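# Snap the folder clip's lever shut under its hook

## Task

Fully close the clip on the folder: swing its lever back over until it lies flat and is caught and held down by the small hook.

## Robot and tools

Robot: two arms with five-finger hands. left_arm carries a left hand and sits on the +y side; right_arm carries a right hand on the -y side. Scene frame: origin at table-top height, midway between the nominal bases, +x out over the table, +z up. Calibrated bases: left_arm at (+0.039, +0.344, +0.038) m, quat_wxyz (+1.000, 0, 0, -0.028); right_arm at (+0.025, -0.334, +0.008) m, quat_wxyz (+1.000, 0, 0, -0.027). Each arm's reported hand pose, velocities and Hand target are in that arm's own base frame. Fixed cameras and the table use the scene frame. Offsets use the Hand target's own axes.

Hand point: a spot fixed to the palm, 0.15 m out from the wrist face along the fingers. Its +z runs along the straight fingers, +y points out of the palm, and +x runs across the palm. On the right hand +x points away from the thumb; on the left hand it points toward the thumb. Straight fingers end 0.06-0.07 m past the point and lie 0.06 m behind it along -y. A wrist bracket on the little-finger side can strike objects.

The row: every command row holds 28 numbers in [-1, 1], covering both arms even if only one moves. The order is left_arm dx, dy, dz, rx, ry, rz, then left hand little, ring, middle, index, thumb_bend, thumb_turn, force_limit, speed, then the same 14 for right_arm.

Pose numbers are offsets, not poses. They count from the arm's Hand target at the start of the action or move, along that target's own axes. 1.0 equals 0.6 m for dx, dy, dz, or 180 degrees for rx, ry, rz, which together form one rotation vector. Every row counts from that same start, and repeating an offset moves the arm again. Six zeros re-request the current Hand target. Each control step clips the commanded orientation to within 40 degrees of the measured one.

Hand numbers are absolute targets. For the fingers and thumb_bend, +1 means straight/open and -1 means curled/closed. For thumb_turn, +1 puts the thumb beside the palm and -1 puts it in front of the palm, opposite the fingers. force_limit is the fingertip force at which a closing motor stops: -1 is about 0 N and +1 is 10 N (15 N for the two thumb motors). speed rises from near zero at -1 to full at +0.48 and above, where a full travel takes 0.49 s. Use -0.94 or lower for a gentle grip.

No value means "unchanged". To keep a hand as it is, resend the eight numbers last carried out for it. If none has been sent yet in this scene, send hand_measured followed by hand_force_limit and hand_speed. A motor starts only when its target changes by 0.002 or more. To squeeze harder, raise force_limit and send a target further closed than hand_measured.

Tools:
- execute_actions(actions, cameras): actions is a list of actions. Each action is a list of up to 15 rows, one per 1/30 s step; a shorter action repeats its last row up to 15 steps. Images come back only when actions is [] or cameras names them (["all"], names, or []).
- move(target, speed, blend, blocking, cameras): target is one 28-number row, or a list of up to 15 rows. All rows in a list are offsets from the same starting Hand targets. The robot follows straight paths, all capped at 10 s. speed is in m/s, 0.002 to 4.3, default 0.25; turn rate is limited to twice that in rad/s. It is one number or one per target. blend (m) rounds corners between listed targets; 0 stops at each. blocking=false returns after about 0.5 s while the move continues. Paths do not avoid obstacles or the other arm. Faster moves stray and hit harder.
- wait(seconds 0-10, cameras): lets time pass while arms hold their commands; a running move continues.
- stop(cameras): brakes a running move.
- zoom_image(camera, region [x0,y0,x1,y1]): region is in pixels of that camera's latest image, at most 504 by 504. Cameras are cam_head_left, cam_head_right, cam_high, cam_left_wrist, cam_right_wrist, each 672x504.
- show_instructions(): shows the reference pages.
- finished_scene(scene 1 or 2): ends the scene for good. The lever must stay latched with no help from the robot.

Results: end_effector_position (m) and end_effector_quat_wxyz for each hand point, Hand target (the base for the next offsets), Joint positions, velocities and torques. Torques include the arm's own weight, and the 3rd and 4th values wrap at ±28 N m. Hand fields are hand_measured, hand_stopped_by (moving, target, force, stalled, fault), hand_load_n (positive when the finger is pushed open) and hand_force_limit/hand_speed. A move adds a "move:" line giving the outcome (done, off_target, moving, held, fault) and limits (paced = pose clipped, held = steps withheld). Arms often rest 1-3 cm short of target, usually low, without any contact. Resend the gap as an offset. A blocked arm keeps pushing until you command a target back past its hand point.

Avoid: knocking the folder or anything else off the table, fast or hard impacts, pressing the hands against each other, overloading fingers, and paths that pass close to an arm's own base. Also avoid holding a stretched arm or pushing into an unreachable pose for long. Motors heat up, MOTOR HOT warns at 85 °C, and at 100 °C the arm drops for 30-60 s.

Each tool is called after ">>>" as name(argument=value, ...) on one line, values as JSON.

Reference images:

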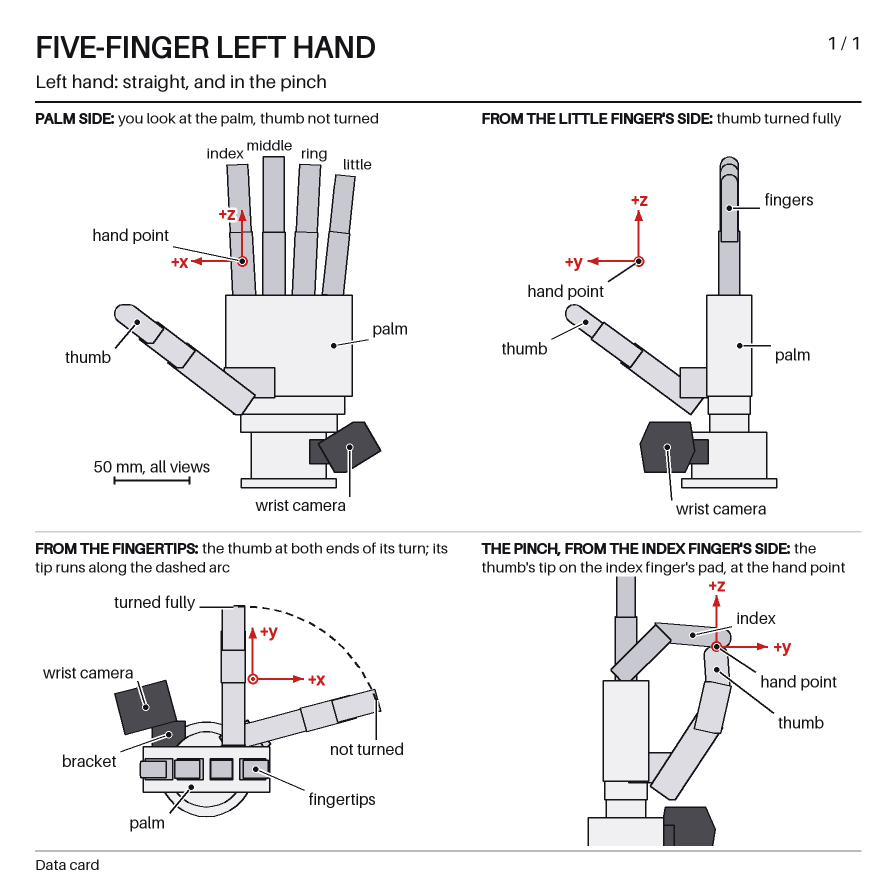

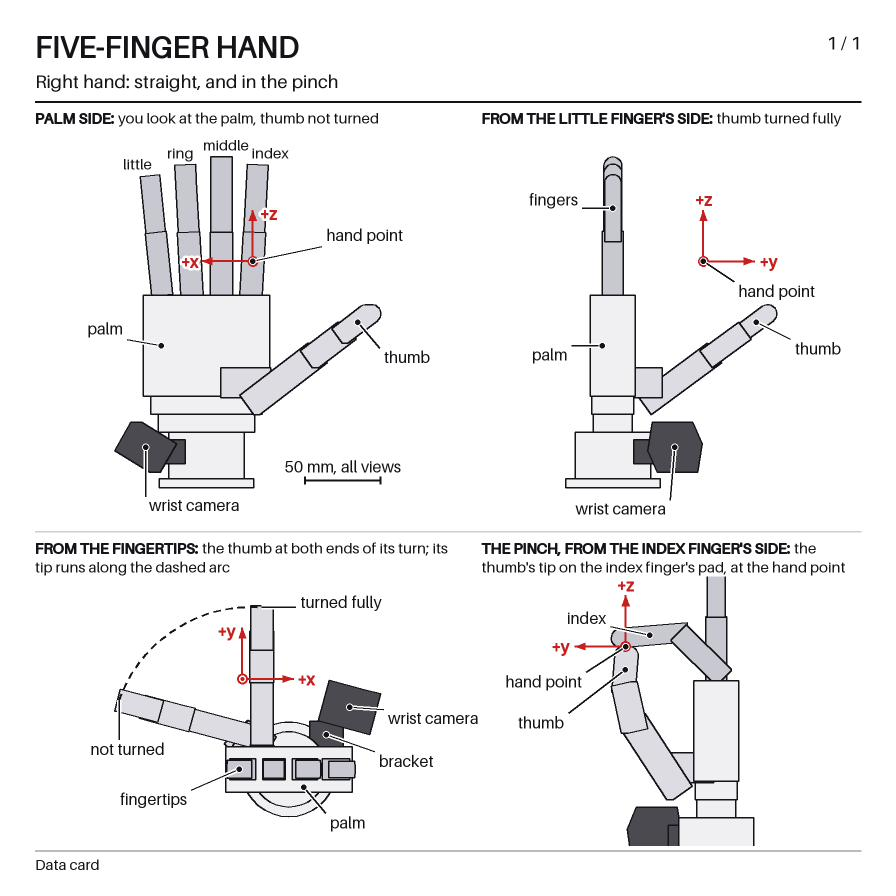

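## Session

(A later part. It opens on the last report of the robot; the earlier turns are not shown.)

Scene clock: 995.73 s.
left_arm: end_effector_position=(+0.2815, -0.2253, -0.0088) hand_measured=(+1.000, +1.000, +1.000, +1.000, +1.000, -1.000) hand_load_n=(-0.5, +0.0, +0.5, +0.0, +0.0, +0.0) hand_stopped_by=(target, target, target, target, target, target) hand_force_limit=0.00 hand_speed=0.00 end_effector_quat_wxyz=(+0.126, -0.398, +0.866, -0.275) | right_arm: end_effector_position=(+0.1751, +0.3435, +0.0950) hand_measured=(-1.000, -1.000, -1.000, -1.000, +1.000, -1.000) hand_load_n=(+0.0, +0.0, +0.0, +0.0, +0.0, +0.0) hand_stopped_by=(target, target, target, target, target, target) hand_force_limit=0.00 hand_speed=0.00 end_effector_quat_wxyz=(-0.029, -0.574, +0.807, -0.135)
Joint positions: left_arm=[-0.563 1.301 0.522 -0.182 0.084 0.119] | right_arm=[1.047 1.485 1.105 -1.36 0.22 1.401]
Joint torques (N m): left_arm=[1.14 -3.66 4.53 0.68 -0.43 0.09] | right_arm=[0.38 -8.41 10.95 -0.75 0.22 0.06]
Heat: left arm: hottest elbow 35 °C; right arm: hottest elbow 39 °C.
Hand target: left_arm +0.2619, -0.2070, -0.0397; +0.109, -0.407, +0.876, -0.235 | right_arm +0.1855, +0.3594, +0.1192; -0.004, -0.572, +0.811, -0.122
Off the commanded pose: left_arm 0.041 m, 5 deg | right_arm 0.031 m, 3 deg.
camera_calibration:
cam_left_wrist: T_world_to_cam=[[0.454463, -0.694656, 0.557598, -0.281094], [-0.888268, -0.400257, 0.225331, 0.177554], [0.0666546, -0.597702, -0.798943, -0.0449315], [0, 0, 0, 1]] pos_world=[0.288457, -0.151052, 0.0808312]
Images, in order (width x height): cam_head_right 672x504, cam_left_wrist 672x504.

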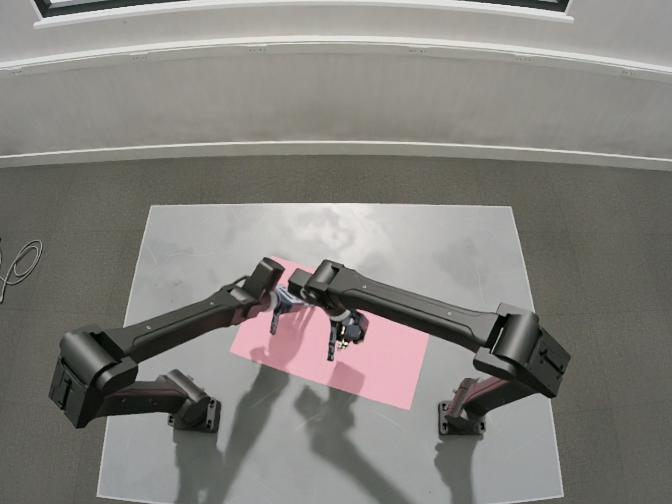

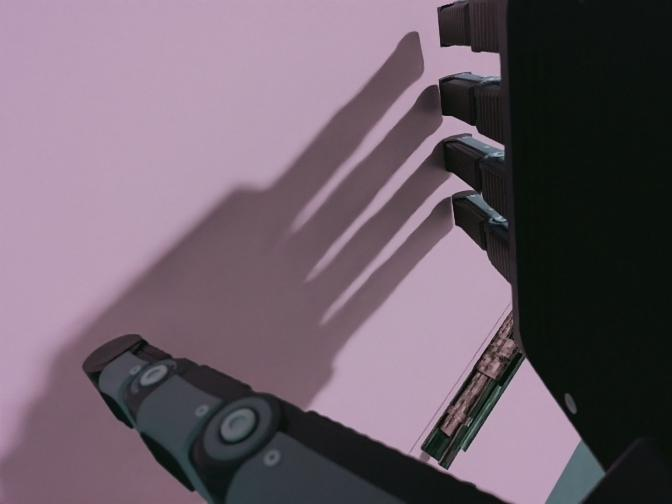

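>>> move(target=[[-0.004,-0.0755,-0.024,0,0,0,1,1,1,1,1,-1,0,0,0,0,0,0,0,0,-1,-1,-1,-1,1,-1,0,0],[-0.004,-0.176,-0.2065,0,0,0,1,1,1,1,1,-1,0,0,0,0,0,0,0,0,-1,-1,-1,-1,1,-1,0,0]], speed=0.12, blend=0.02, cameras=["cam_left_wrist","cam_head_left","cam_head_right"])

>>> zoom_image(camera="cam_left_wrist", region=[380, 250, 632, 502])

>>> zoom_image(camera="cam_head_right", region=[300, 300, 400, 375])

Scene clock: 1002.70 s.
left_arm: end_effector_position=(+0.2694, -0.2147, +0.0966) hand_measured=(+1.000, +1.000, +1.000, +1.000, +1.000, -1.000) hand_load_n=(+0.0, +0.0, +0.0, +0.0, +0.0, +0.0) hand_stopped_by=(target, target, target, target, target, target) hand_force_limit=0.00 hand_speed=0.00 end_effector_quat_wxyz=(+0.097, -0.410, +0.880, -0.218) | right_arm: end_effector_position=(+0.1751, +0.3435, +0.0950) hand_measured=(-1.000, -1.000, -1.000, -1.000, +1.000, -1.000) hand_load_n=(+0.0, +0.0, +0.0, +0.0, +0.0, +0.0) hand_stopped_by=(target, target, target, target, target, target) hand_force_limit=0.00 hand_speed=0.00 end_effector_quat_wxyz=(-0.029, -0.574, +0.807, -0.135)
Joint positions: left_arm=[-0.563 1.129 0.755 -0.72 0.071 0.119] | right_arm=[1.047 1.485 1.105 -1.36 0.22 1.401]
Joint torques (N m): left_arm=[0.79 -6.77 14.37 0.4 -0.12 0.04] | right_arm=[0.62 -8.35 10.92 -0.77 0.2 0.08]
Heat: left arm: hottest elbow 35 °C; right arm: hottest elbow 40 °C.
Hand target: left_arm +0.2859, -0.2241, +0.1204; +0.109, -0.407, +0.876, -0.235 | right_arm +0.1855, +0.3594, +0.1192; -0.004, -0.572, +0.811, -0.122
Off the commanded pose: left_arm 0.031 m, 2 deg | right_arm 0.031 m, 3 deg.
move: off_target (left_arm, right_arm)
camera_calibration:
cam_left_wrist: T_world_to_cam=[[0.5132, -0.732142, 0.447876, -0.340289], [-0.858075, -0.426599, 0.285868, 0.127595], [-0.0182323, -0.531019, -0.847164, 0.0881404], [0, 0, 0, 1]] pos_world=[0.285729, -0.147904, 0.190602]
Images, in order (width x height): cam_head_left 672x504, cam_head_right 672x504, cam_left_wrist 672x504.

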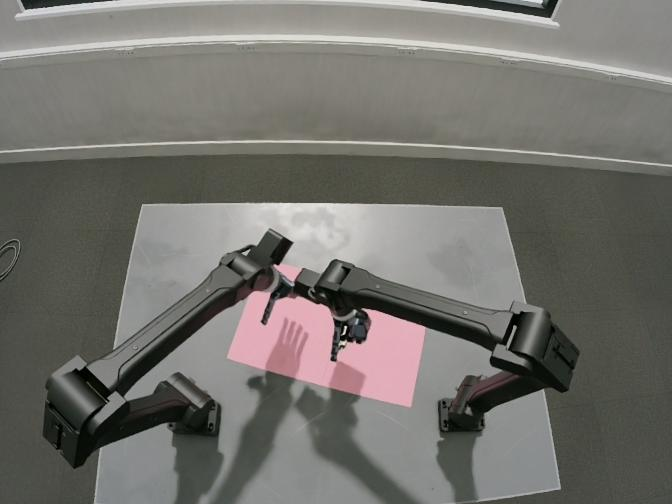

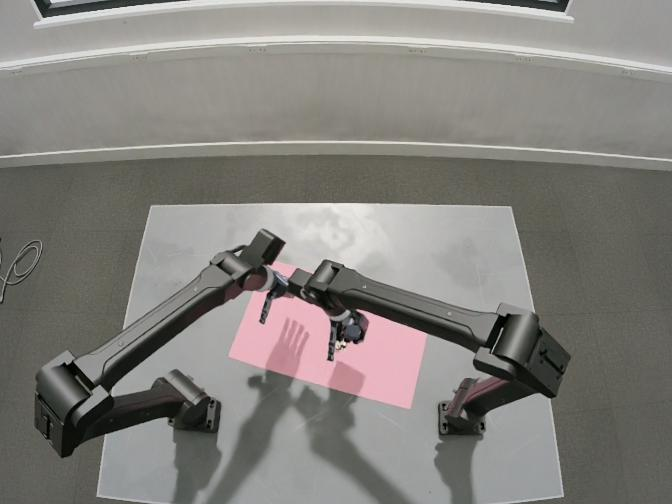

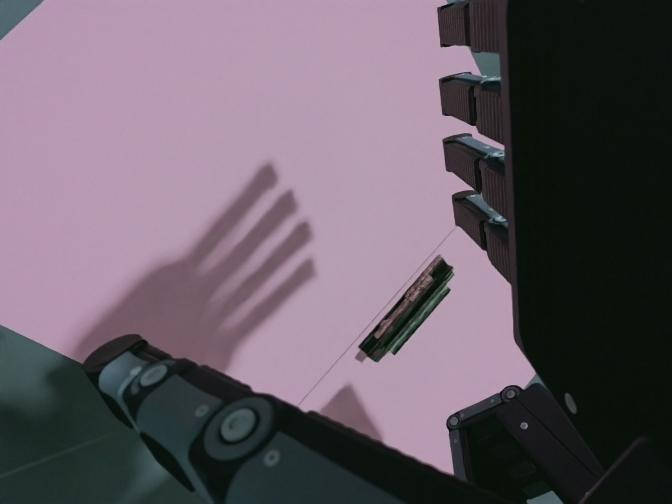

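Scaled by 2.000 from the camera's 672x504 image, which has a finer 960x720 frame.

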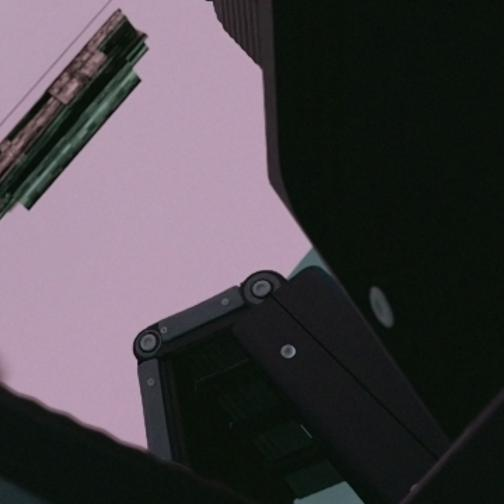

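Scaled by 5.040 from the camera's 672x504 image, which has a finer 960x720 frame.

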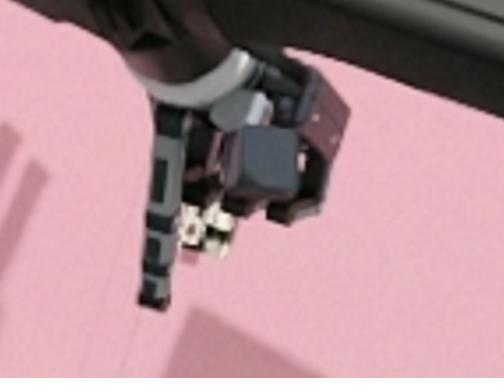

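>>> zoom_image(camera="cam_left_wrist", region=[340, 240, 470, 370])

Scaled by 3.877 from the camera's 672x504 image, which has a finer 960x720 frame.

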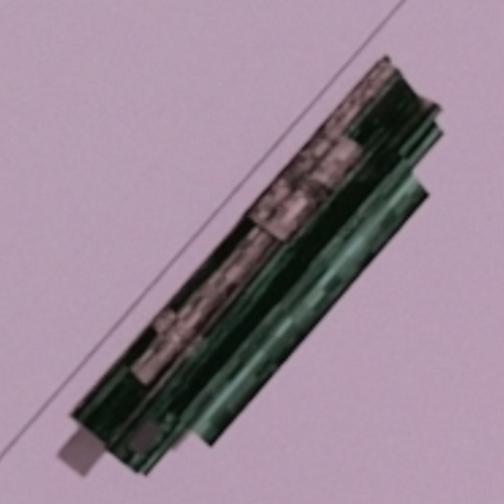

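>>> finished_scene(scene=2)

The scene is finished: the task was done.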